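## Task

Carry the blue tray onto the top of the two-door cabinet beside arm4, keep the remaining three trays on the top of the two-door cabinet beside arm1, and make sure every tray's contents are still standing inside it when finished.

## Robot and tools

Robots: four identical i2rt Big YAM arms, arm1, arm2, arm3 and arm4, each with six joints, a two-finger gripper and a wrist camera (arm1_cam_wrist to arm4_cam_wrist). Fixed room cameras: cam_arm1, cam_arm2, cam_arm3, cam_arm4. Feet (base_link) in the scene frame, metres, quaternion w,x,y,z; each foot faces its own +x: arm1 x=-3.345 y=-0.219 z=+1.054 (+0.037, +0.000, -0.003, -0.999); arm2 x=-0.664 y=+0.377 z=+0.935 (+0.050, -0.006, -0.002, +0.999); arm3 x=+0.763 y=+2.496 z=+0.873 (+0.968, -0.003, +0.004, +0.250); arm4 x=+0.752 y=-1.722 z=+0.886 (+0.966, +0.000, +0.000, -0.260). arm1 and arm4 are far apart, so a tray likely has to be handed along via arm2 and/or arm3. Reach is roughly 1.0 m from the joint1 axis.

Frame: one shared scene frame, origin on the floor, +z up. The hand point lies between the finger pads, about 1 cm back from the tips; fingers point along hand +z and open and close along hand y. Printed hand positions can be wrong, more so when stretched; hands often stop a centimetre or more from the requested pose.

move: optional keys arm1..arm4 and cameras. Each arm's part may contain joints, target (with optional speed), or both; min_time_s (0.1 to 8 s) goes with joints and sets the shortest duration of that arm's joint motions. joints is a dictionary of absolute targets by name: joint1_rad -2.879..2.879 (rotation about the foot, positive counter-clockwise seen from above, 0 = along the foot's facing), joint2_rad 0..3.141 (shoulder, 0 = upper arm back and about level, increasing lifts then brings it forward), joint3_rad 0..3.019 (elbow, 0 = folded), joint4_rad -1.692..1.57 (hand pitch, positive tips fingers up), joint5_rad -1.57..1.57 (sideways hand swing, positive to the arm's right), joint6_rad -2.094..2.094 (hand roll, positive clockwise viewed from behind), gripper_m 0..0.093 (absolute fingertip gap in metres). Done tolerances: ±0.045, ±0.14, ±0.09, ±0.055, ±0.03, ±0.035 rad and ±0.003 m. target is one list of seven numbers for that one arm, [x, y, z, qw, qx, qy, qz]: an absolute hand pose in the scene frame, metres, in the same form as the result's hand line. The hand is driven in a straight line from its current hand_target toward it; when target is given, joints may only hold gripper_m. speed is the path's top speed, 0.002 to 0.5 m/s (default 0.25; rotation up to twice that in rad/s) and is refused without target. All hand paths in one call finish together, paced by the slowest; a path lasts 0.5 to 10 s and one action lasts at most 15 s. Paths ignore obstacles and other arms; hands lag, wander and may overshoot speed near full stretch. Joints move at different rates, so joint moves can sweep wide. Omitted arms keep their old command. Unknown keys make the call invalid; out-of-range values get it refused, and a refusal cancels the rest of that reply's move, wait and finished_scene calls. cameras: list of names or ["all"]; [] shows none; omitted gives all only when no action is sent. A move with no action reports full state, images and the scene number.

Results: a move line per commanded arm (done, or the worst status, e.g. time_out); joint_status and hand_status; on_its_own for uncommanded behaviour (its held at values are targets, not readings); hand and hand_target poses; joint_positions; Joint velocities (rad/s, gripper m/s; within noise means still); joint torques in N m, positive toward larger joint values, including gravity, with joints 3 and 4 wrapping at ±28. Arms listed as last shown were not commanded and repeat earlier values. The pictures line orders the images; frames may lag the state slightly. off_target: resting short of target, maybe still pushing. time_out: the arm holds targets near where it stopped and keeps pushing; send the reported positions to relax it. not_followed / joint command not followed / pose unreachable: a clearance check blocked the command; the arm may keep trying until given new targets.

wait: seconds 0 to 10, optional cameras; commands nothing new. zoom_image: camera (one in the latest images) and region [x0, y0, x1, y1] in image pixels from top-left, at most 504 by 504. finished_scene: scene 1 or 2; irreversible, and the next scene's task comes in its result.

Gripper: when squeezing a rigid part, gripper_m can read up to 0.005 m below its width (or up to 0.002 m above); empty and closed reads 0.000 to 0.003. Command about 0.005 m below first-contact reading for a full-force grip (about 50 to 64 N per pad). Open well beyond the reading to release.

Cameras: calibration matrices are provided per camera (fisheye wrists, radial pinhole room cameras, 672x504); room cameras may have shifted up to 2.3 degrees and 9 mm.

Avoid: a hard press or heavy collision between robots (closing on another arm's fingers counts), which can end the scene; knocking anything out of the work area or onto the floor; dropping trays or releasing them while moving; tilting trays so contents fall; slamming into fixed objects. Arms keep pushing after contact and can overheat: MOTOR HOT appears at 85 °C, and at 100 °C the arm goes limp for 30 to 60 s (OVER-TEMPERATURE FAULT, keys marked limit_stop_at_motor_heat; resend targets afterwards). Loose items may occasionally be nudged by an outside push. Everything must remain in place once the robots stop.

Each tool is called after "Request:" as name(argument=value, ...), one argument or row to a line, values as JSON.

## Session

Request:
move(
)

Request:
zoom_image(
  camera="cam_arm1",
  region=[380, 40, 540, 300],
)

Scene clock: 0.00 s.
Joint torques (N m): no reading
Motor temperatures (°C): arm1=[29 28 33 27 28 31 27] | arm2=[32 30 36 30 28 28 26] | arm3=[30 31 34 27 26 30 28] | arm4=[30 28 36 28 26 27 28]
Heat: arm1: hottest joint3_rad 33 °C; arm2: hottest joint3_rad 36 °C; arm3: hottest joint3_rad 34 °C; arm4: hottest joint3_rad 36 °C.
Joint velocities: within noise
arm1.joint_positions: joint1_rad=-0.617 joint2_rad=+0.645 joint3_rad=+1.418 joint4_rad=-1.620 joint5_rad=+0.016 joint6_rad=-0.727 gripper_m=+0.09396
arm1.joint_status: not commanded
arm1.hand: x=-3.5122 y=-0.1110 z=+1.5474 quat_wxyz=(+0.214, -0.932, -0.082, +0.281) (m; scene frame)
arm1.hand_target: x=-3.5117 y=-0.1113 z=+1.5578 quat_wxyz=(+0.221, -0.927, -0.081, +0.291) (m; scene frame)
arm1.hand_status: not commanded
arm2.joint_positions: joint1_rad=-0.739 joint2_rad=+0.622 joint3_rad=+1.415 joint4_rad=-1.193 joint5_rad=+0.010 joint6_rad=+0.602 gripper_m=+0.09396
arm2.joint_status: not commanded
arm2.hand: x=-0.8363 y=+0.5624 z=+1.5157 quat_wxyz=(-0.073, +0.628, -0.550, -0.545) (m; scene frame)
arm2.hand_target: x=-0.8342 y=+0.5599 z=+1.5251 quat_wxyz=(-0.074, +0.624, -0.547, -0.554) (m; scene frame)
arm2.hand_status: not commanded
arm3.joint_positions: joint1_rad=+0.571 joint2_rad=+0.631 joint3_rad=+1.447 joint4_rad=-1.461 joint5_rad=+0.147 joint6_rad=+0.795 gripper_m=+0.09396
arm3.joint_status: not commanded
arm3.hand: x=+0.8909 y=+2.6771 z=+1.4095 quat_wxyz=(-0.314, +0.093, -0.890, -0.316) (m; scene frame)
arm3.hand_target: x=+0.8898 y=+2.6751 z=+1.4178 quat_wxyz=(-0.319, +0.092, -0.886, -0.324) (m; scene frame)
arm3.hand_status: not commanded
arm4.joint_positions: joint1_rad=-0.559 joint2_rad=+0.633 joint3_rad=+1.377 joint4_rad=-1.198 joint5_rad=-0.205 joint6_rad=-0.427 gripper_m=+0.09396
arm4.joint_status: not commanded
arm4.hand: x=+0.9030 y=-1.9335 z=+1.4466 quat_wxyz=(-0.443, -0.221, -0.816, +0.299) (m; scene frame)
arm4.hand_target: x=+0.9016 y=-1.9308 z=+1.4602 quat_wxyz=(-0.451, -0.218, -0.809, +0.308) (m; scene frame)
arm4.hand_status: not commanded
pictures: arm1_cam_wrist, arm2_cam_wrist, arm3_cam_wrist, arm4_cam_wrist, cam_arm1, cam_arm2, cam_arm3, cam_arm4
camera_calibration:
arm1_cam_wrist: T_world_to_cam=[[-0.0310339, 0.886579, 0.461535, -0.725966], [0.998828, 0.01035, 0.0472802, 3.44106], [0.0371407, 0.462461, -0.885861, 1.67786], [0, 0, 0, 1]] pos_world=[-3.52188, -0.167936, 1.65872]
arm2_cam_wrist: T_world_to_cam=[[0.767232, 0.381877, -0.515292, 1.20903], [0.180221, -0.899416, -0.39821, 1.26613], [-0.615529, 0.212653, -0.758883, 0.642422], [0, 0, 0, 1]] pos_world=[-0.760358, 0.540462, 1.61471]
arm3_cam_wrist: T_world_to_cam=[[0.372037, -0.778315, -0.505781, 2.46512], [-0.926193, -0.347245, -0.146925, 1.96378], [-0.0612756, 0.523112, -0.850058, -0.024529], [0, 0, 0, 1]] pos_world=[0.900218, 2.61338, 1.51449]
arm4_cam_wrist: T_world_to_cam=[[-0.627704, -0.720783, 0.29404, -1.25156], [-0.764018, 0.498024, -0.410181, 2.24507], [0.149212, -0.482124, -0.863303, 0.308724], [0, 0, 0, 1]] pos_world=[0.883597, -1.87136, 1.55541]

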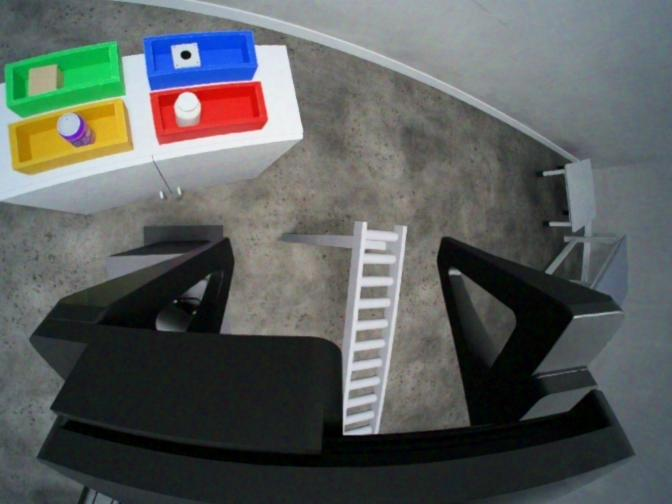

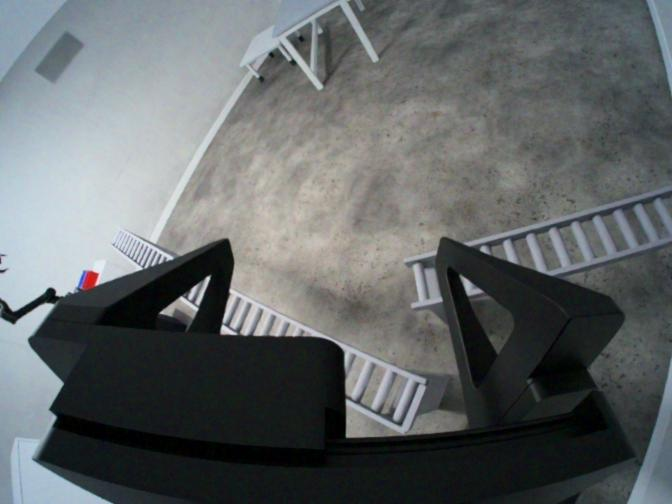

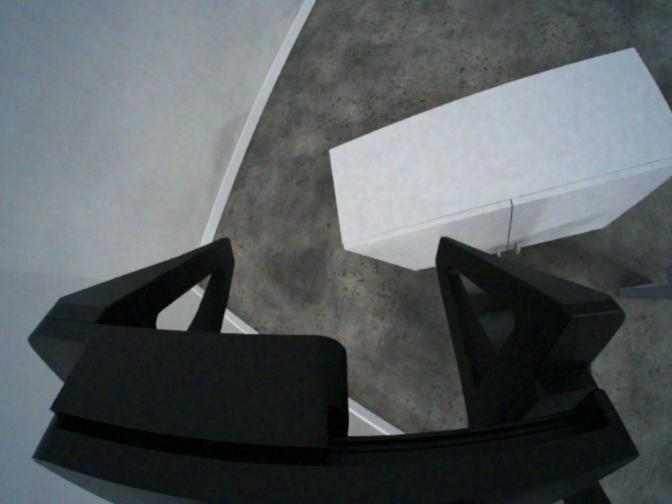

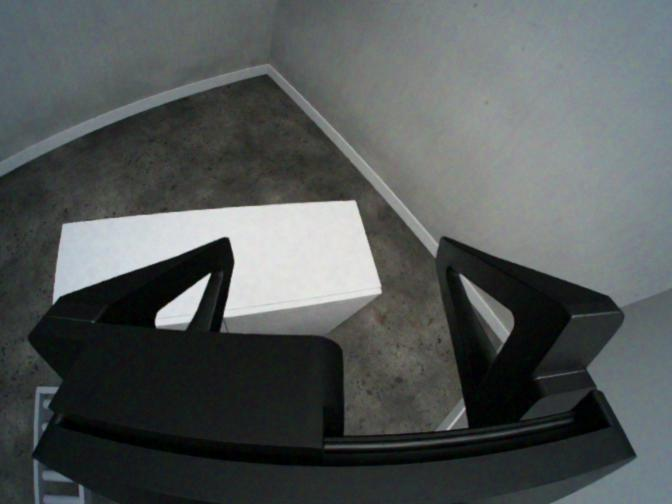

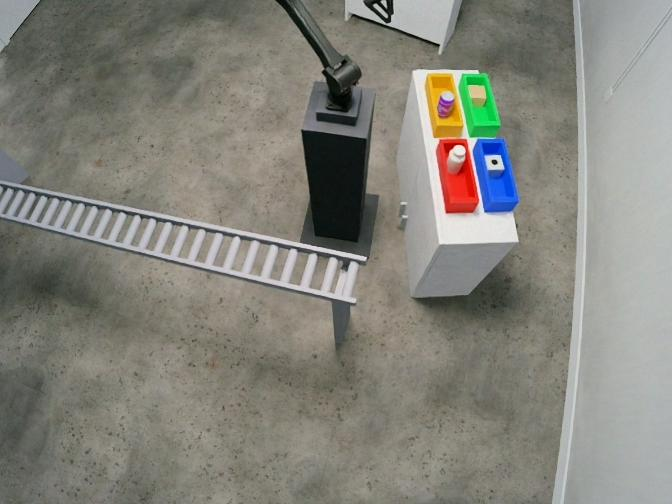

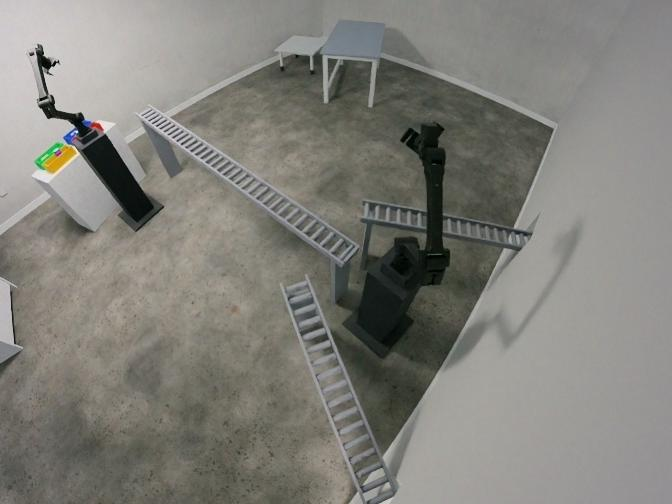

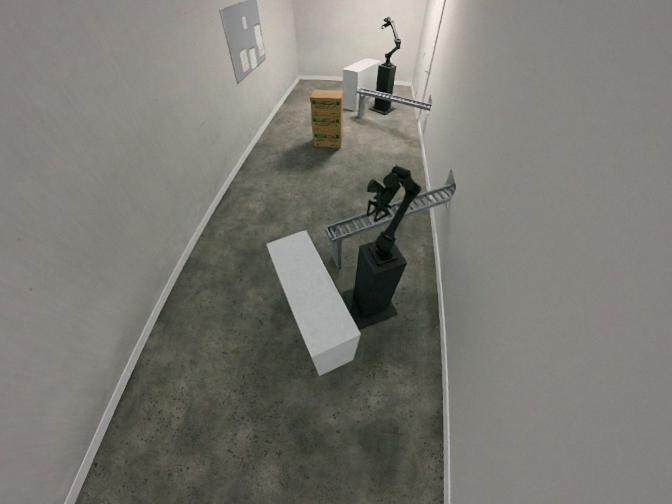

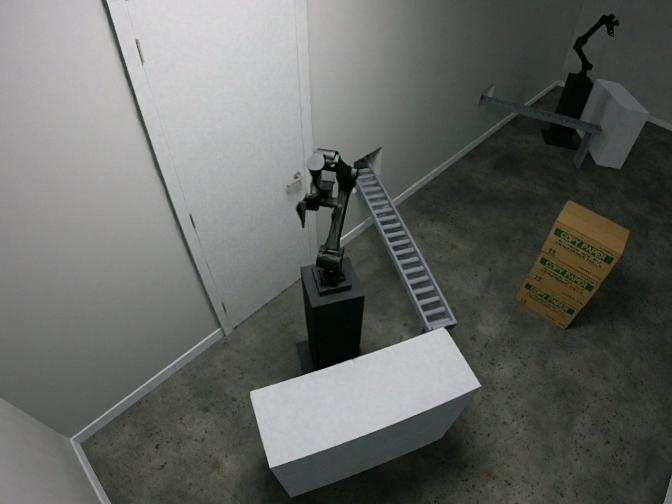

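Scaled by 1.938 from the camera's 672x504 image, which has a finer 960x720 frame.

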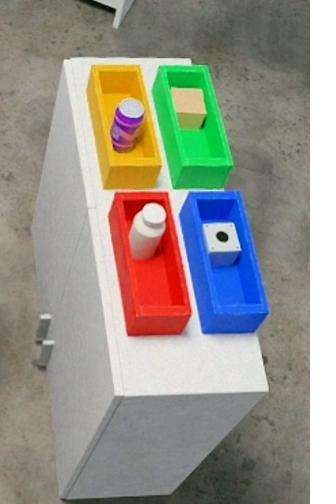

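Request:
move(
  arm1={"target":[-4.065,-0.17,1.08,0,0.766,-0.643,0],"speed":0.4,"joints":{"gripper_m":0.055}},
  cameras=["arm1_cam_wrist"],
)

Scene clock: 27.80 s.
Joint torques (N m): arm1=[-0.67 -22.83 12.72 0.05 -0.13 0.18] | arm2=[-0.79 2.37 11.25 2.25 -0.02 -0.09] | arm3=[0.62 2.14 8.35 1.92 0.1 0] | arm4=[1.26 1.73 9.61 2.1 -0.11 -0.12]
Motor temperatures (°C): arm1=[29 28 35 27 28 31 27] | arm2=[32 29 42 30 28 28 26] | arm3=[30 31 35 28 26 30 28] | arm4=[30 28 40 29 26 27 28]
Heat: arm1: hottest joint3_rad 35 °C; arm2: hottest joint3_rad 42 °C; arm3: hottest joint3_rad 35 °C; arm4: hottest joint3_rad 40 °C.
move: arm1 off_target
Joint velocities: within noise
arm1.joint_positions: joint1_rad=-0.132 joint2_rad=+2.376 joint3_rad=+2.158 joint4_rad=-1.387 joint5_rad=+0.009 joint6_rad=+1.315 gripper_m=+0.05507
arm1.joint_status: all done
arm1.hand: x=-4.0502 y=-0.1753 z=+1.0679 quat_wxyz=(+0.011, -0.773, +0.634, -0.013) (m; scene frame)
arm1.hand_target: x=-4.0641 y=-0.1701 z=+1.0803 quat_wxyz=(+0.000, -0.766, +0.643, +0.001) (m; scene frame)
arm1.hand_status: off_target (0.020 m and 2.3 deg from the pose sent, 0.726 m and 97.2 deg at the start)
arm2, arm3, arm4: as last shown
arm4.hand: x=+0.9029 y=-1.9335 z=+1.4466 quat_wxyz=(-0.443, -0.222, -0.816, +0.299) (m; scene frame)
pictures: arm1_cam_wrist
camera_calibration:
arm1_cam_wrist: T_world_to_cam=[[0.977471, 0.20517, 0.049553, 3.94071], [0.136344, -0.792984, 0.593791, -0.215868], [0.161123, -0.573657, -0.803092, 1.535], [0, 0, 0, 1]] pos_world=[-4.06982, -0.0991316, 1.16565]

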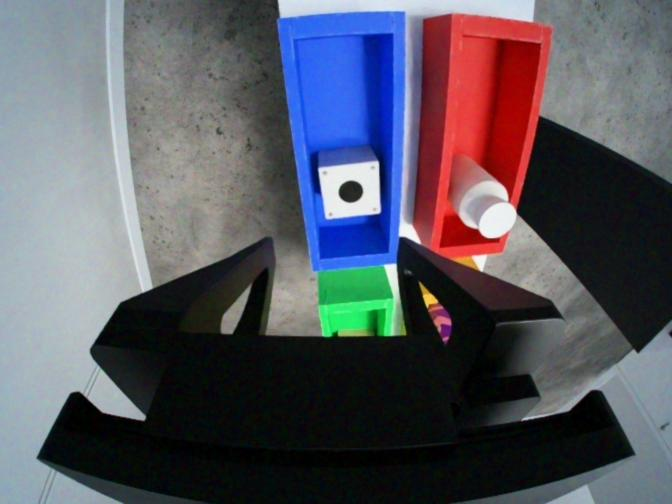

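Request:
move(
  arm1={"target":[-4.08,-0.192,0.90,0,0.793,-0.609,0],"speed":0.2},
  cameras=["arm1_cam_wrist"],
)

Scene clock: 42.17 s.
Joint torques (N m): arm1=[0.32 -25.64 11.48 0.69 -0.11 -0.16] | arm2=[-0.67 2.43 11.23 2.26 -0.02 -0.09] | arm3=[0.44 2.2 8.39 1.91 0.08 -0.02] | arm4=[0.62 1.26 9.5 2.07 -0.1 -0.07]
Motor temperatures (°C): arm1=[29 30 37 27 28 31 27] | arm2=[32 29 43 30 28 28 26] | arm3=[30 31 35 28 26 30 28] | arm4=[30 27 41 29 26 27 28]
Heat: arm1: hottest joint3_rad 37 °C; arm2: hottest joint3_rad 43 °C; arm3: hottest joint3_rad 35 °C; arm4: hottest joint3_rad 41 °C.
move: arm1 off_target
Joint velocities: within noise
arm1.joint_positions: joint1_rad=-0.113 joint2_rad=+2.648 joint3_rad=+2.163 joint4_rad=-1.150 joint5_rad=+0.009 joint6_rad=+1.290 gripper_m=+0.05507
arm1.joint_status: not commanded
arm1.hand: x=-4.0533 y=-0.1891 z=+0.8785 quat_wxyz=(+0.021, -0.787, +0.617, -0.026) (m; scene frame)
arm1.hand_target: x=-4.0784 y=-0.1922 z=+0.9009 quat_wxyz=(+0.000, -0.793, +0.609, +0.000) (m; scene frame)
arm1.hand_status: off_target (0.034 m and 3.9 deg from the pose sent, 0.171 m and 4.1 deg at the start)
arm2, arm3, arm4: as last shown
pictures: arm1_cam_wrist
camera_calibration:
arm1_cam_wrist: T_world_to_cam=[[0.965509, 0.247806, 0.0799053, 3.88902], [0.151781, -0.78503, 0.600576, -0.0558917], [0.211554, -0.567733, -0.795565, 1.57435], [0, 0, 0, 1]] pos_world=[-4.07946, -0.113788, 0.97531]

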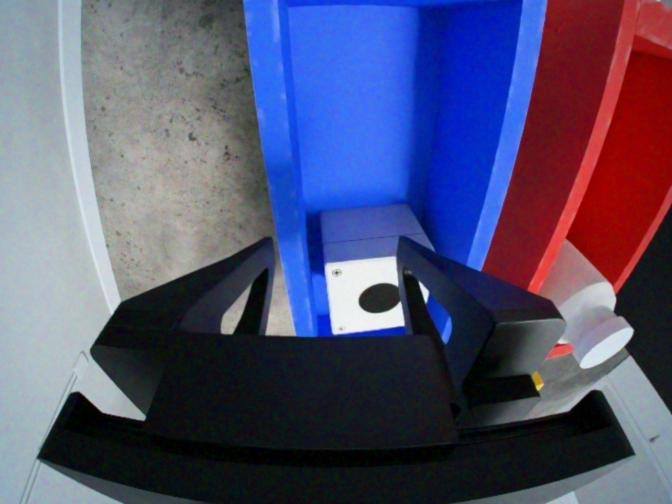

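Request:
move(
  arm1={"target":[-4.100,-0.187,0.90,0,0.793,-0.609,0],"speed":0.1,"joints":{"gripper_m":0.045}},
)

Request:
move(
  arm1={"target":[-4.100,-0.187,0.862,0,0.793,-0.609,0],"speed":0.1},
  cameras=["arm1_cam_wrist"],
)

Scene clock: 52.27 s.
Joint torques (N m): arm1=[-0.21 -25.11 12.1 0.16 -0.11 -0.17] | arm2=[-0.67 2.43 11.22 2.26 -0.02 -0.09] | arm3=[0.67 2.14 8.38 1.96 0.09 -0.02] | arm4=[1.03 1.85 9.5 2.04 -0.06 -0.1]
Motor temperatures (°C): arm1=[29 31 39 27 28 31 27] | arm2=[32 29 44 30 28 28 26] | arm3=[30 31 36 28 26 30 28] | arm4=[30 27 42 29 26 27 28]
Heat: arm1: hottest joint3_rad 39 °C; arm2: hottest joint3_rad 44 °C; arm3: hottest joint3_rad 36 °C; arm4: hottest joint3_rad 42 °C.
move: arm1 off_target
Joint velocities: within noise
arm1.joint_positions: joint1_rad=-0.113 joint2_rad=+2.713 joint3_rad=+2.323 joint4_rad=-1.215 joint5_rad=+0.009 joint6_rad=+1.284 gripper_m=+0.04508
arm1.joint_status: all done
arm1.hand: x=-4.0833 y=-0.1879 z=+0.8871 quat_wxyz=(+0.012, -0.789, +0.615, -0.013) (m; scene frame)
arm1.hand_target: x=-4.0991 y=-0.1871 z=+0.9004 quat_wxyz=(+0.000, -0.793, +0.609, +0.001) (m; scene frame)
arm1.hand_status: off_target (0.021 m and 2.2 deg from the pose sent, 0.051 m and 3.9 deg at the start)
arm2, arm3, arm4: as last shown
pictures: none

Scene clock: 53.57 s.
Joint torques (N m): arm1=[-0.21 -25.7 11.82 0.73 -0.11 -0.17] | arm2=[-0.67 2.37 11.25 2.28 -0.02 -0.09] | arm3=[0.5 2.26 8.39 1.98 0.11 -0.03] | arm4=[0.03 1.14 9.65 2.06 -0.15 -0.12]
Motor temperatures (°C): arm1=[29 32 39 27 28 31 27] | arm2=[32 29 44 30 28 28 26] | arm3=[30 31 36 27 26 30 28] | arm4=[30 27 42 29 26 27 28]
Heat: arm1: hottest joint3_rad 39 °C; arm2: hottest joint3_rad 44 °C; arm3: hottest joint3_rad 36 °C; arm4: hottest joint3_rad 42 °C.
move: arm1 off_target
Joint velocities: within noise
arm1.joint_positions: joint1_rad=-0.113 joint2_rad=+2.782 joint3_rad=+2.347 joint4_rad=-1.194 joint5_rad=+0.009 joint6_rad=+1.284 gripper_m=+0.04508
arm1.joint_status: not commanded
arm1.hand: x=-4.0763 y=-0.1884 z=+0.8460 quat_wxyz=(+0.018, -0.789, +0.614, -0.023) (m; scene frame)
arm1.hand_target: x=-4.0987 y=-0.1871 z=+0.8630 quat_wxyz=(+0.000, -0.793, +0.609, +0.001) (m; scene frame)
arm1.hand_status: off_target (0.029 m and 3.4 deg from the pose sent, 0.030 m and 2.2 deg at the start)
arm2, arm3, arm4: as last shown
pictures: arm1_cam_wrist
camera_calibration:
arm1_cam_wrist: T_world_to_cam=[[0.964552, 0.253602, 0.0729744, 3.91662], [0.160779, -0.784028, 0.599542, 0.00549207], [0.209259, -0.566557, -0.797009, 1.54593], [0, 0, 0, 1]] pos_world=[-4.10217, -0.113095, 0.943018]

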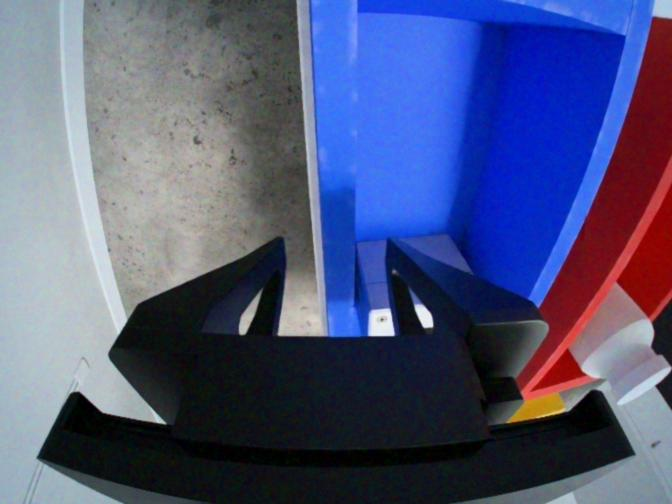

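Request:
move(
  arm1={"joints":{"gripper_m":0.004}},
)

Request:
move(
  arm1={"target":[-4.09,-0.185,1.0,0.03,0.793,-0.609,-0.035],"speed":0.12},
)

Request:
move(
  arm1={"target":[-4.05,-0.17,1.20,0.035,0.793,-0.609,-0.04],"speed":0.18},
  cameras=["arm1_cam_wrist","cam_arm1"],
)

Request:
zoom_image(
  camera="cam_arm1",
  region=[380, 40, 580, 240],
)

Scene clock: 62.20 s.
Joint torques (N m): arm1=[-0.26 -25.76 11.62 0.51 0.02 -0.11] | arm2=[-0.73 2.43 11.22 2.26 -0.02 -0.09] | arm3=[0.56 2.08 8.44 1.96 0.09 -0.01] | arm4=[1.67 0.91 9.65 1.85 -0.08 -0.08]
Motor temperatures (°C): arm1=[29 31 40 27 28 31 27] | arm2=[32 29 45 30 28 28 26] | arm3=[30 31 36 27 26 30 28] | arm4=[30 27 43 29 26 27 28]
Heat: arm1: hottest joint3_rad 40 °C; arm2: hottest joint3_rad 45 °C; arm3: hottest joint3_rad 36 °C; arm4: hottest joint3_rad 43 °C.
move: arm1 off_target
Joint velocities: within noise
arm1.joint_positions: joint1_rad=-0.113 joint2_rad=+2.782 joint3_rad=+2.350 joint4_rad=-1.187 joint5_rad=+0.005 joint6_rad=+1.278 gripper_m=+0.01075
arm1.joint_status: gripper_m off_target (ended at +0.01078, target +0.00400)
arm1.hand: x=-4.0793 y=-0.1889 z=+0.8469 quat_wxyz=(+0.014, -0.790, +0.612, -0.020) (m; scene frame)
arm1.hand_target: x=-4.0987 y=-0.1872 z=+0.8631 quat_wxyz=(+0.000, -0.793, +0.609, +0.001) (m; scene frame)
arm1.hand_status: not commanded
arm2, arm3, arm4: as last shown
pictures: none

Scene clock: 64.20 s.
Joint torques (N m): arm1=[-0.56 -30.21 8.76 0.16 -0.32 -0.16] | arm2=[-0.73 2.49 11.23 2.25 -0.02 -0.1] | arm3=[0.44 2.08 8.4 1.98 0.11 -0.01] | arm4=[1.26 0.62 9.54 2.02 -0.08 -0.12]
Motor temperatures (°C): arm1=[29 32 40 27 28 31 27] | arm2=[32 29 45 30 28 28 26] | arm3=[30 31 36 27 26 30 28] | arm4=[30 27 43 29 26 27 28]
Heat: arm1: hottest joint3_rad 40 °C; arm2: hottest joint3_rad 45 °C; arm3: hottest joint3_rad 36 °C; arm4: hottest joint3_rad 43 °C.
move: arm1 off_target
Joint velocities: within noise
arm1.joint_positions: joint1_rad=-0.113 joint2_rad=+2.531 joint3_rad=+2.134 joint4_rad=-1.143 joint5_rad=+0.005 joint6_rad=+1.278 gripper_m=+0.01075
arm1.joint_status: not commanded
arm1.hand: x=-4.0751 y=-0.1885 z=+0.9509 quat_wxyz=(-0.009, -0.790, +0.612, +0.012) (m; scene frame)
arm1.hand_target: x=-4.0892 y=-0.1851 z=+0.9990 quat_wxyz=(-0.030, -0.792, +0.608, +0.035) (m; scene frame)
arm1.hand_status: off_target (0.051 m and 3.6 deg from the pose sent, 0.154 m and 8.1 deg at the start)
arm2, arm3, arm4: as last shown
pictures: none

Scene clock: 66.07 s.
Joint torques (N m): arm1=[-0.62 -27.99 14.78 -0.01 -0.32 -0.18] | arm2=[-0.73 2.55 11.23 2.25 -0.03 -0.09] | arm3=[0.26 2.2 8.4 1.96 0.1 -0.01] | arm4=[0.85 1.32 9.62 2 -0.12 -0.1]
Motor temperatures (°C): arm1=[29 32 40 27 28 31 27] | arm2=[32 29 45 30 28 28 26] | arm3=[30 31 36 27 26 30 28] | arm4=[30 27 43 29 26 27 28]
Heat: arm1: hottest joint3_rad 40 °C; arm2: hottest joint3_rad 45 °C; arm3: hottest joint3_rad 36 °C; arm4: hottest joint3_rad 43 °C.
move: arm1 off_target
Joint velocities: within noise
arm1.joint_positions: joint1_rad=-0.135 joint2_rad=+2.237 joint3_rad=+2.072 joint4_rad=-1.417 joint5_rad=+0.001 joint6_rad=+1.256 gripper_m=+0.01075
arm1.joint_status: not commanded
arm1.hand: x=-4.0269 y=-0.1754 z=+1.1297 quat_wxyz=(+0.001, -0.791, +0.612, -0.006) (m; scene frame)
arm1.hand_target: x=-4.0452 y=-0.1705 z=+1.1996 quat_wxyz=(-0.035, -0.792, +0.608, +0.041) (m; scene frame)
arm1.hand_status: off_target (0.074 m and 6.7 deg from the pose sent, 0.251 m and 4.4 deg at the start; pose on its path clipped on 24 of 56 steps)
arm2, arm3, arm4: as last shown
pictures: arm1_cam_wrist, cam_arm1
camera_calibration:
arm1_cam_wrist: T_world_to_cam=[[0.965464, 0.259304, 0.0252979, 3.90347], [0.193627, -0.779098, 0.596251, -0.0255253], [0.17432, -0.57076, -0.8024, 1.63373], [0, 0, 0, 1]] pos_world=[-4.04851, -0.0996076, 1.22737]

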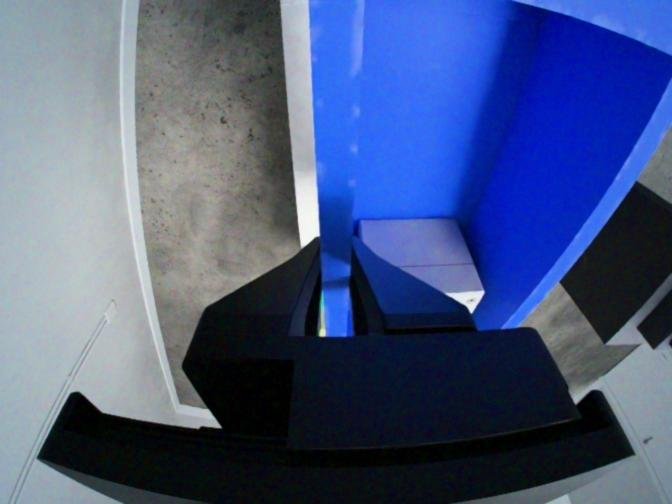

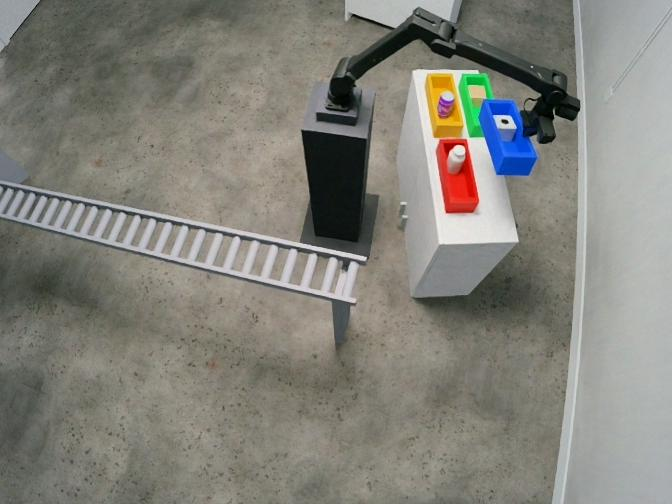

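Scaled by 2.520 from the camera's 672x504 image, which has a finer 960x720 frame.

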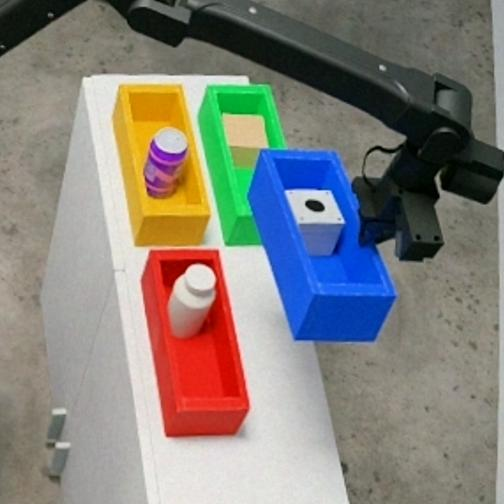

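Request:
move(
  arm1={"target":[-3.375,0.475,1.20,0,0,0.997,0.08],"speed":0.25},
  cameras=["arm1_cam_wrist","cam_arm1"],
)

Request:
zoom_image(
  camera="cam_arm1",
  region=[230, 180, 430, 350],
)

Scene clock: 79.73 s.
Joint torques (N m): arm1=[0.09 -23.59 15.2 0.09 -0.25 0.19] | arm2=[-0.73 2.49 11.25 2.26 -0.02 -0.09] | arm3=[0.44 2.02 8.43 1.94 0.08 -0.02] | arm4=[0.73 1.79 9.76 2.14 -0.08 -0.06]
Motor temperatures (°C): arm1=[29 35 43 27 28 31 28] | arm2=[32 29 46 30 28 28 26] | arm3=[30 31 36 27 26 30 28] | arm4=[30 27 43 29 26 27 28]
Heat: arm1: hottest joint3_rad 43 °C; arm2: hottest joint3_rad 46 °C; arm3: hottest joint3_rad 36 °C; arm4: hottest joint3_rad 43 °C.
move: arm1 off_target
Joint velocities: within noise
arm1.joint_positions: joint1_rad=-1.605 joint2_rad=+2.113 joint3_rad=+1.923 joint4_rad=-1.308 joint5_rad=+0.013 joint6_rad=+1.599 gripper_m=+0.01075
arm1.joint_status: not commanded
arm1.hand: x=-3.3680 y=+0.4500 z=+1.1510 quat_wxyz=(+0.005, -0.005, +0.999, +0.034) (m; scene frame)
arm1.hand_target: x=-3.3749 y=+0.4713 z=+1.2004 quat_wxyz=(-0.001, +0.000, +0.997, +0.081) (m; scene frame)
arm1.hand_status: off_target (0.055 m and 5.3 deg from the pose sent, 0.923 m and 104.8 deg at the start)
arm2.joint_positions: joint1_rad=-0.739 joint2_rad=+0.622 joint3_rad=+1.415 joint4_rad=-1.193 joint5_rad=+0.010 joint6_rad=+0.602 gripper_m=+0.09396
arm2.joint_status: not commanded
arm2.hand: x=-0.8363 y=+0.5624 z=+1.5157 quat_wxyz=(-0.073, +0.628, -0.550, -0.545) (m; scene frame)
arm2.hand_target: x=-0.8342 y=+0.5599 z=+1.5251 quat_wxyz=(-0.074, +0.624, -0.547, -0.554) (m; scene frame)
arm2.hand_status: not commanded
arm3.joint_positions: joint1_rad=+0.571 joint2_rad=+0.631 joint3_rad=+1.447 joint4_rad=-1.461 joint5_rad=+0.147 joint6_rad=+0.795 gripper_m=+0.09396
arm3.joint_status: not commanded
arm3.hand: x=+0.8909 y=+2.6771 z=+1.4095 quat_wxyz=(-0.314, +0.093, -0.890, -0.316) (m; scene frame)
arm3.hand_target: x=+0.8898 y=+2.6751 z=+1.4178 quat_wxyz=(-0.319, +0.092, -0.886, -0.324) (m; scene frame)
arm3.hand_status: not commanded
arm4.joint_positions: joint1_rad=-0.559 joint2_rad=+0.633 joint3_rad=+1.377 joint4_rad=-1.198 joint5_rad=-0.205 joint6_rad=-0.427 gripper_m=+0.09396
arm4.joint_status: not commanded
arm4.hand: x=+0.9029 y=-1.9335 z=+1.4466 quat_wxyz=(-0.443, -0.222, -0.816, +0.299) (m; scene frame)
arm4.hand_target: x=+0.9016 y=-1.9308 z=+1.4602 quat_wxyz=(-0.451, -0.218, -0.809, +0.308) (m; scene frame)
arm4.hand_status: not commanded
pictures: arm1_cam_wrist, cam_arm1
camera_calibration:
arm1_cam_wrist: T_world_to_cam=[[0.0195299, -0.998479, -0.0515553, 0.573254], [-0.813299, -0.0458573, 0.580036, -3.3812], [-0.581518, 0.0306018, -0.812958, -0.911233], [0, 0, 0, 1]] pos_world=[-3.29102, 0.445215, 1.24998]

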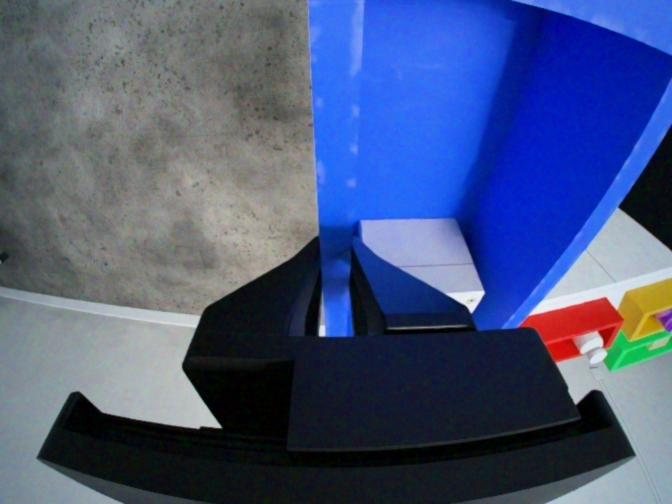

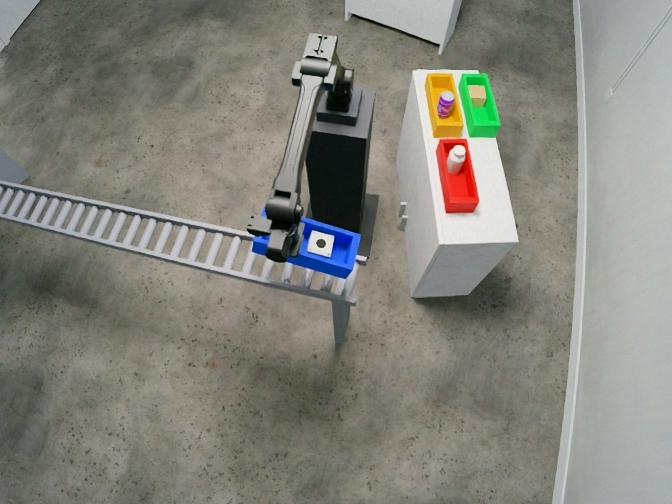

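Scaled by 2.520 from the camera's 672x504 image, which has a finer 960x720 frame.

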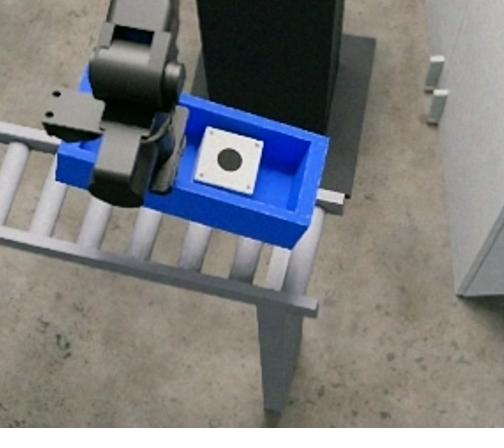

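Request:
move(
  arm1={"target":[-3.33,0.458,1.0,0,0,0.998,0.06],"speed":0.18},
  arm2={"target":[-1.16,0.36,1.2,0,1,0,0],"speed":0.35},
  cameras=["arm1_cam_wrist","cam_arm1"],
)

Request:
zoom_image(
  camera="cam_arm1",
  region=[230, 180, 430, 350],
)

Scene clock: 87.10 s.
Joint torques (N m): arm1=[-0.79 -24.53 8.27 0.73 -0.4 -0.17] | arm2=[-0.03 -12.98 15.66 -0.16 -0.19 -0.15] | arm3=[0.62 2.14 8.44 1.94 0.11 -0.02] | arm4=[0.85 1.14 9.57 2.11 -0.09 -0.06]
Motor temperatures (°C): arm1=[29 34 43 27 28 31 28] | arm2=[32 30 46 30 28 28 26] | arm3=[30 31 37 27 26 30 28] | arm4=[30 27 44 29 26 27 28]
Heat: arm1: hottest joint3_rad 43 °C; arm2: hottest joint3_rad 46 °C; arm3: hottest joint3_rad 37 °C; arm4: hottest joint3_rad 44 °C.
move: arm1 off_target; arm2 off_target
Joint velocities: within noise
arm1.joint_positions: joint1_rad=-1.659 joint2_rad=+2.283 joint3_rad=+1.727 joint4_rad=-0.938 joint5_rad=+0.008 joint6_rad=+1.563 gripper_m=+0.01075
arm1.joint_status: not commanded
arm1.hand: x=-3.3326 y=+0.4448 z=+0.9748 quat_wxyz=(+0.005, +0.004, +0.999, +0.036) (m; scene frame)
arm1.hand_target: x=-3.3300 y=+0.4575 z=+0.9999 quat_wxyz=(+0.000, +0.000, +0.998, +0.060) (m; scene frame)
arm1.hand_status: off_target (0.029 m and 2.9 deg from the pose sent, 0.156 m and 3.1 deg at the start)
arm2.joint_positions: joint1_rad=+0.123 joint2_rad=+1.598 joint3_rad=+1.599 joint4_rad=-1.583 joint5_rad=+0.000 joint6_rad=+0.044 gripper_m=+0.09397
arm2.joint_status: not commanded
arm2.hand: x=-1.1458 y=+0.3654 z=+1.1891 quat_wxyz=(-0.002, +1.000, -0.010, +0.012) (m; scene frame)
arm2.hand_target: x=-1.1593 y=+0.3600 z=+1.1999 quat_wxyz=(+0.000, +1.000, +0.000, -0.001) (m; scene frame)
arm2.hand_status: off_target (0.019 m and 1.8 deg from the pose sent, 0.495 m and 102.2 deg at the start)
arm3, arm4: as last shown
pictures: arm1_cam_wrist, cam_arm1
camera_calibration:
arm1_cam_wrist: T_world_to_cam=[[0.00143774, -0.998468, -0.0553068, 0.501679], [-0.812946, -0.0333743, 0.581381, -3.25622], [-0.582337, 0.0441256, -0.811749, -1.04364], [0, 0, 0, 1]] pos_world=[-3.2556, 0.438288, 1.07368]

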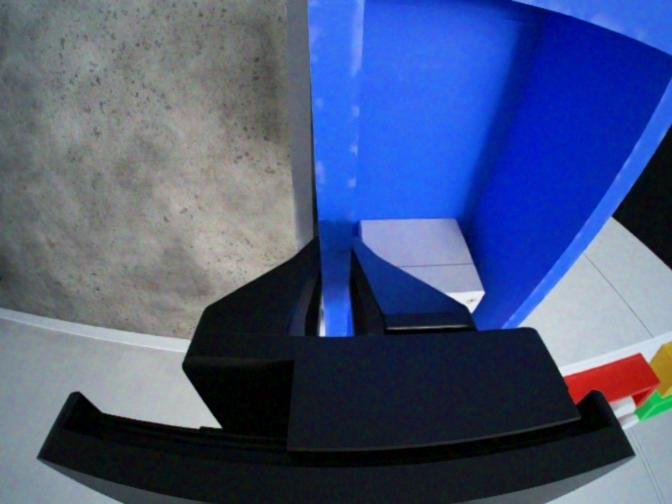

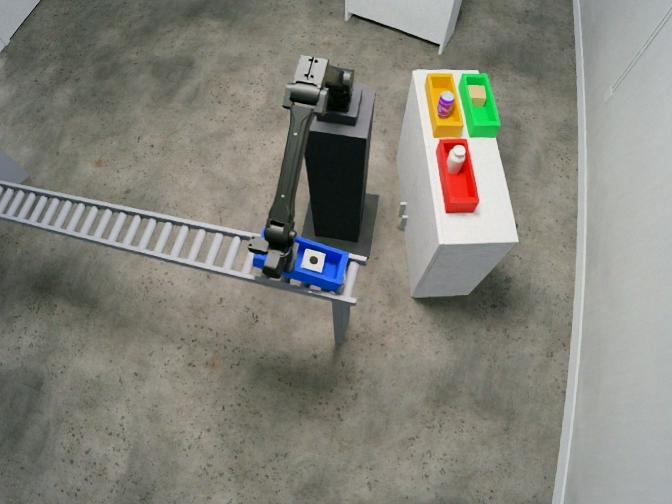

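Scaled by 2.520 from the camera's 672x504 image, which has a finer 960x720 frame.

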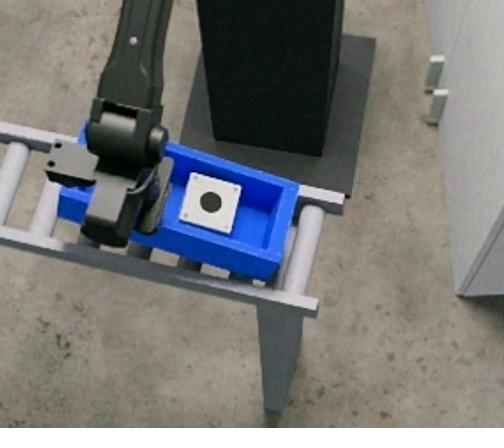

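Request:
move(
  arm1={"target":[-3.33,0.456,0.92,0,0,0.999,0.045],"speed":0.1},
)

Request:
move(
  arm1={"target":[-3.33,0.454,0.895,0,0,0.999,0.03],"speed":0.08},
  cameras=["arm1_cam_wrist","cam_arm1"],
)

Request:
zoom_image(
  camera="cam_arm1",
  region=[230, 180, 430, 350],
)

Scene clock: 93.93 s.
Joint torques (N m): arm1=[-0.44 -20.31 8.96 1.01 0.25 -0.15] | arm2=[-0.03 -12.98 15.69 -0.14 -0.18 -0.15] | arm3=[0.38 2.14 8.36 1.92 0.09 -0.01] | arm4=[0.62 1.32 9.59 2.14 -0.12 -0.11]
Motor temperatures (°C): arm1=[29 34 42 27 28 30 28] | arm2=[32 30 46 30 28 28 26] | arm3=[30 31 37 27 26 30 28] | arm4=[30 27 44 29 26 27 28]
Heat: arm1: hottest joint3_rad 42 °C; arm2: hottest joint3_rad 46 °C; arm3: hottest joint3_rad 37 °C; arm4: hottest joint3_rad 44 °C.
move: arm1 off_target
Joint velocities: within noise
arm1.joint_positions: joint1_rad=-1.664 joint2_rad=+2.363 joint3_rad=+1.727 joint4_rad=-0.855 joint5_rad=-0.008 joint6_rad=+1.562 gripper_m=+0.01075
arm1.joint_status: not commanded
arm1.hand: x=-3.3327 y=+0.4464 z=+0.9248 quat_wxyz=(-0.004, +0.005, +0.999, +0.037) (m; scene frame)
arm1.hand_target: x=-3.3301 y=+0.4556 z=+0.9201 quat_wxyz=(+0.000, +0.000, +0.999, +0.045) (m; scene frame)
arm1.hand_status: off_target (0.011 m and 1.2 deg from the pose sent, 0.056 m and 1.3 deg at the start)
arm2.joint_positions: joint1_rad=+0.123 joint2_rad=+1.598 joint3_rad=+1.599 joint4_rad=-1.584 joint5_rad=+0.000 joint6_rad=+0.043 gripper_m=+0.09397
arm2.joint_status: not commanded
arm2.hand: x=-1.1457 y=+0.3654 z=+1.1891 quat_wxyz=(-0.002, +1.000, -0.010, +0.012) (m; scene frame)
arm2.hand_target: x=-1.1592 y=+0.3600 z=+1.1999 quat_wxyz=(+0.000, +1.000, +0.000, +0.000) (m; scene frame)
arm2.hand_status: not commanded
arm3, arm4: as last shown
pictures: none

Scene clock: 94.90 s.
Joint torques (N m): arm1=[-0.38 -17.14 9.7 1.21 0.15 -0.15] | arm2=[0.03 -12.92 15.66 -0.16 -0.19 -0.15] | arm3=[0.5 2.14 8.4 1.96 0.08 -0.02] | arm4=[0.5 0.97 9.51 1.81 -0.12 -0.11]
Motor temperatures (°C): arm1=[29 34 42 27 28 30 28] | arm2=[32 30 46 30 28 28 26] | arm3=[30 31 37 27 26 30 28] | arm4=[30 27 44 29 26 27 28]
Heat: arm1: hottest joint3_rad 42 °C; arm2: hottest joint3_rad 46 °C; arm3: hottest joint3_rad 37 °C; arm4: hottest joint3_rad 44 °C.
move: arm1 off_target
Joint velocities: within noise
arm1.joint_positions: joint1_rad=-1.665 joint2_rad=+2.375 joint3_rad=+1.742 joint4_rad=-0.865 joint5_rad=-0.005 joint6_rad=+1.561 gripper_m=+0.01075
arm1.joint_status: not commanded
arm1.hand: x=-3.3313 y=+0.4478 z=+0.9215 quat_wxyz=(-0.002, +0.006, +0.999, +0.033) (m; scene frame)
arm1.hand_target: x=-3.3300 y=+0.4523 z=+0.8957 quat_wxyz=(+0.000, +0.000, +1.000, +0.030) (m; scene frame)
arm1.hand_status: off_target (0.027 m and 0.8 deg from the pose sent, 0.031 m and 1.1 deg at the start)
arm2, arm3, arm4: as last shown
pictures: arm1_cam_wrist, cam_arm1
camera_calibration:
arm1_cam_wrist: T_world_to_cam=[[-0.00214117, -0.998735, -0.0502473, 0.485176], [-0.805216, -0.0280737, 0.592316, -3.21076], [-0.592977, 0.0417282, -0.804137, -1.12768], [0, 0, 0, 1]] pos_world=[-3.25301, 0.441481, 1.01935]

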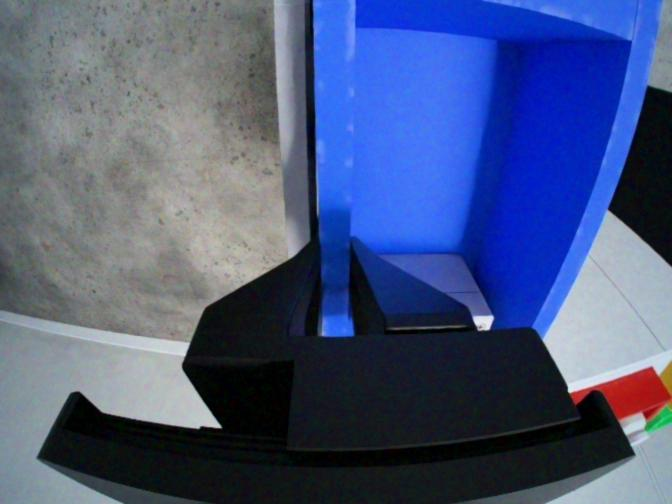

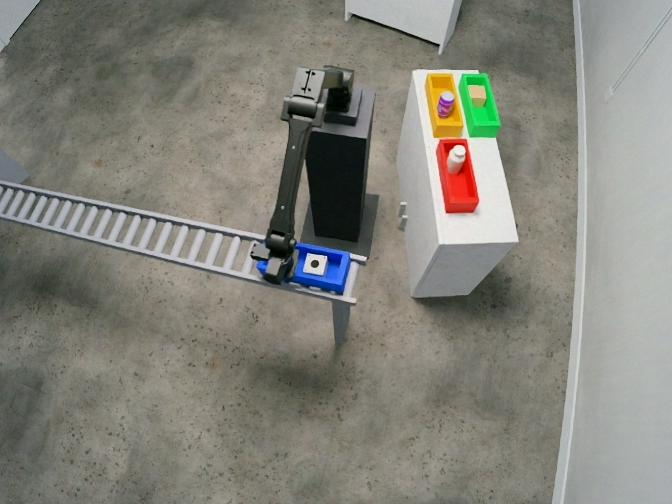

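Scaled by 2.520 from the camera's 672x504 image, which has a finer 960x720 frame.

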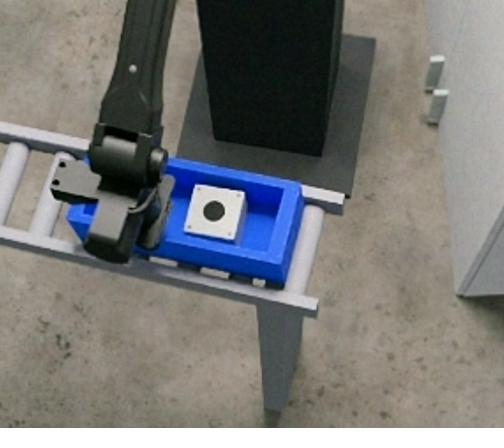

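Request:
move(
  arm1={"target":[-3.33,0.452,1.12,0,0,0.999,0.03],"speed":0.2,"joints":{"gripper_m":0.045}},
  cameras=["cam_arm1"],
)

Request:
move(
  arm1={"joints":{"joint1_rad":-0.5,"joint2_rad":0.65,"joint3_rad":1.3},"min_time_s":4},
)

Request:
wait(
  seconds=7,
  cameras=["arm2_cam_wrist","cam_arm2","cam_arm1"],
)

Scene clock: 102.30 s.
Joint torques (N m): arm1=[-0.38 -22.36 12.18 0.23 0.11 -0.14] | arm2=[0.03 -12.92 15.69 -0.14 -0.19 -0.15] | arm3=[0.5 2.02 8.39 1.94 0.1 0] | arm4=[0.85 0.91 9.57 2.25 -0.09 -0.06]
Motor temperatures (°C): arm1=[29 34 42 27 28 30 28] | arm2=[32 31 47 30 28 28 26] | arm3=[30 31 37 27 26 30 28] | arm4=[30 27 44 29 26 27 28]
Heat: arm1: hottest joint3_rad 42 °C; arm2: hottest joint3_rad 47 °C; arm3: hottest joint3_rad 37 °C; arm4: hottest joint3_rad 44 °C.
move: arm1 off_target
Joint velocities: within noise
arm1.joint_positions: joint1_rad=-1.665 joint2_rad=+2.153 joint3_rad=+1.836 joint4_rad=-1.243 joint5_rad=-0.003 joint6_rad=+1.561 gripper_m=+0.04495
arm1.joint_status: all done
arm1.hand: x=-3.3314 y=+0.4339 z=+1.0938 quat_wxyz=(-0.002, +0.006, +1.000, +0.003) (m; scene frame)
arm1.hand_target: x=-3.3300 y=+0.4507 z=+1.1204 quat_wxyz=(+0.000, +0.000, +1.000, +0.030) (m; scene frame)
arm1.hand_status: off_target (0.032 m and 3.2 deg from the pose sent, 0.199 m and 0.8 deg at the start)
arm2, arm3, arm4: as last shown
pictures: cam_arm1

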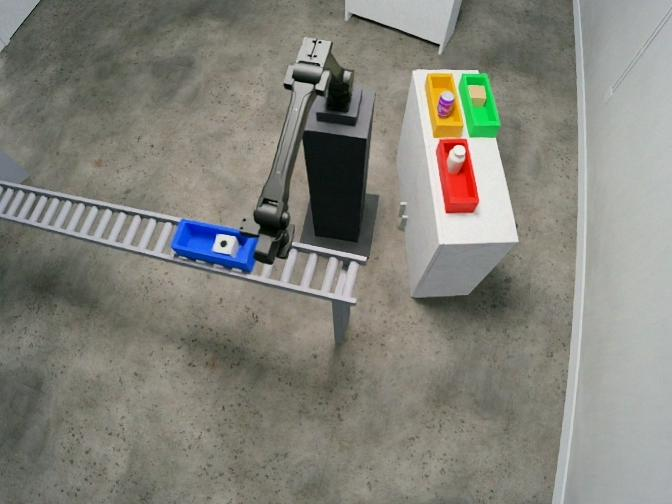

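Scene clock: 106.93 s.
Joint torques (N m): arm1=[0.26 1.79 7.8 1.55 0.06 -0.21] | arm2=[-0.03 -12.98 15.69 -0.14 -0.19 -0.15] | arm3=[0.5 2.14 8.44 1.96 0.1 -0.01] | arm4=[0.97 2.08 9.52 2.19 -0.11 -0.06]
Motor temperatures (°C): arm1=[29 34 42 27 28 30 28] | arm2=[32 31 47 30 28 28 26] | arm3=[30 31 37 27 26 30 28] | arm4=[30 27 44 29 26 27 28]
Heat: arm1: hottest joint3_rad 42 °C; arm2: hottest joint3_rad 47 °C; arm3: hottest joint3_rad 37 °C; arm4: hottest joint3_rad 44 °C.
move: arm1 done
Joint velocities: within noise
arm1.joint_positions: joint1_rad=-0.508 joint2_rad=+0.648 joint3_rad=+1.303 joint4_rad=-1.246 joint5_rad=-0.003 joint6_rad=+1.560 gripper_m=+0.04495
arm1.joint_status: all done
arm1.hand: x=-3.5895 y=-0.1024 z=+1.5616 quat_wxyz=(-0.254, -0.479, +0.742, +0.395) (m; scene frame)
arm1.hand_target: x=-3.5906 y=-0.1039 z=+1.5585 quat_wxyz=(-0.250, -0.486, +0.740, +0.392) (m; scene frame)
arm1.hand_status: not commanded
arm2, arm3, arm4: as last shown
pictures: none

Scene clock: 113.93 s.
Joint torques (N m): arm1=[0.26 1.73 7.8 1.55 0.05 -0.21] | arm2=[-0.03 -12.92 15.66 -0.12 -0.19 -0.15] | arm3=[0.44 2.08 8.36 1.94 0.1 -0.01] | arm4=[0.38 1.61 9.74 2.19 -0.11 -0.07]
Motor temperatures (°C): arm1=[29 34 41 27 27 30 28] | arm2=[32 32 48 30 28 28 26] | arm3=[30 31 37 27 26 30 28] | arm4=[30 27 45 29 26 27 28]
Heat: arm1: hottest joint3_rad 41 °C; arm2: hottest joint3_rad 48 °C; arm3: hottest joint3_rad 37 °C; arm4: hottest joint3_rad 45 °C.
Joint velocities: within noise
arm1.joint_positions: joint1_rad=-0.508 joint2_rad=+0.648 joint3_rad=+1.303 joint4_rad=-1.246 joint5_rad=-0.003 joint6_rad=+1.560 gripper_m=+0.04495
arm1.joint_status: all done
arm1.hand: x=-3.5895 y=-0.1024 z=+1.5616 quat_wxyz=(-0.254, -0.479, +0.742, +0.395) (m; scene frame)
arm1.hand_target: x=-3.5906 y=-0.1039 z=+1.5585 quat_wxyz=(-0.250, -0.486, +0.740, +0.392) (m; scene frame)
arm1.hand_status: not commanded
arm2.joint_positions: joint1_rad=+0.123 joint2_rad=+1.598 joint3_rad=+1.599 joint4_rad=-1.584 joint5_rad=+0.000 joint6_rad=+0.043 gripper_m=+0.09397
arm2.joint_status: not commanded
arm2.hand: x=-1.1457 y=+0.3654 z=+1.1891 quat_wxyz=(-0.002, +1.000, -0.010, +0.012) (m; scene frame)
arm2.hand_target: x=-1.1592 y=+0.3600 z=+1.1999 quat_wxyz=(+0.000, +1.000, +0.000, +0.000) (m; scene frame)
arm2.hand_status: not commanded
arm3.joint_positions: joint1_rad=+0.571 joint2_rad=+0.631 joint3_rad=+1.447 joint4_rad=-1.461 joint5_rad=+0.147 joint6_rad=+0.795 gripper_m=+0.09396
arm3.joint_status: not commanded
arm3.hand: x=+0.8909 y=+2.6771 z=+1.4095 quat_wxyz=(-0.314, +0.093, -0.890, -0.316) (m; scene frame)
arm3.hand_target: x=+0.8898 y=+2.6751 z=+1.4178 quat_wxyz=(-0.319, +0.092, -0.886, -0.324) (m; scene frame)
arm3.hand_status: not commanded
arm4.joint_positions: joint1_rad=-0.559 joint2_rad=+0.633 joint3_rad=+1.377 joint4_rad=-1.198 joint5_rad=-0.205 joint6_rad=-0.427 gripper_m=+0.09396
arm4.joint_status: not commanded
arm4.hand: x=+0.9029 y=-1.9335 z=+1.4466 quat_wxyz=(-0.443, -0.222, -0.816, +0.299) (m; scene frame)
arm4.hand_target: x=+0.9016 y=-1.9308 z=+1.4602 quat_wxyz=(-0.451, -0.218, -0.809, +0.308) (m; scene frame)
arm4.hand_status: not commanded
wait: 7.00 s; at rest by 0.27 s
pictures: arm2_cam_wrist, cam_arm1, cam_arm2
camera_calibration:
arm2_cam_wrist: T_world_to_cam=[[0.0277422, 0.999615, 0.00018923, -0.332528], [0.804157, -0.0224301, 0.593993, 0.229291], [0.593769, -0.0163265, -0.80447, 1.76936], [0, 0, 0, 1]] pos_world=[-1.22575, 0.36643, 1.28726]

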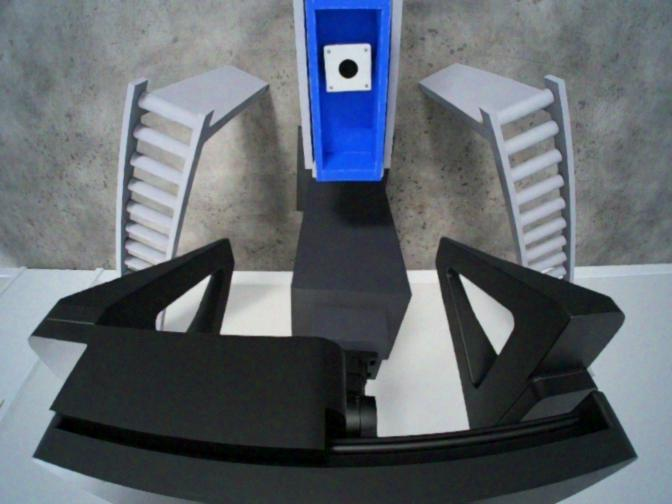

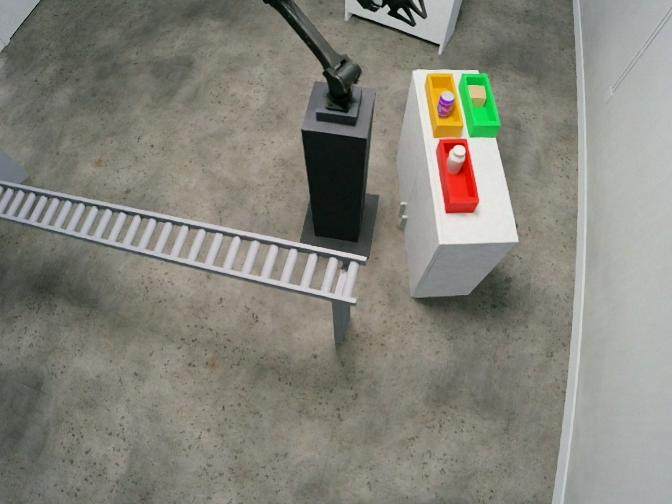

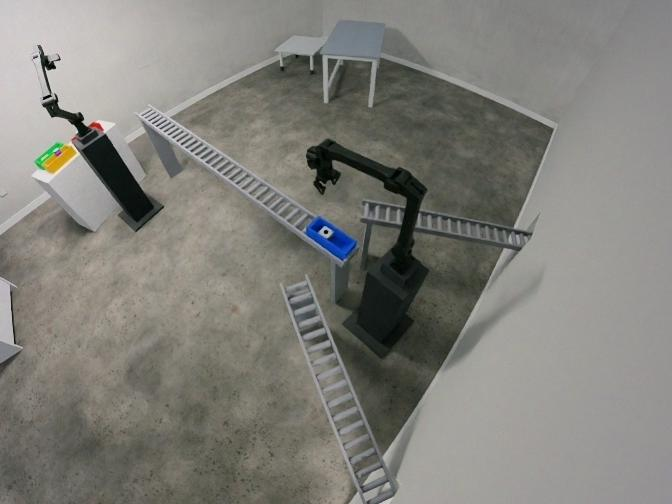

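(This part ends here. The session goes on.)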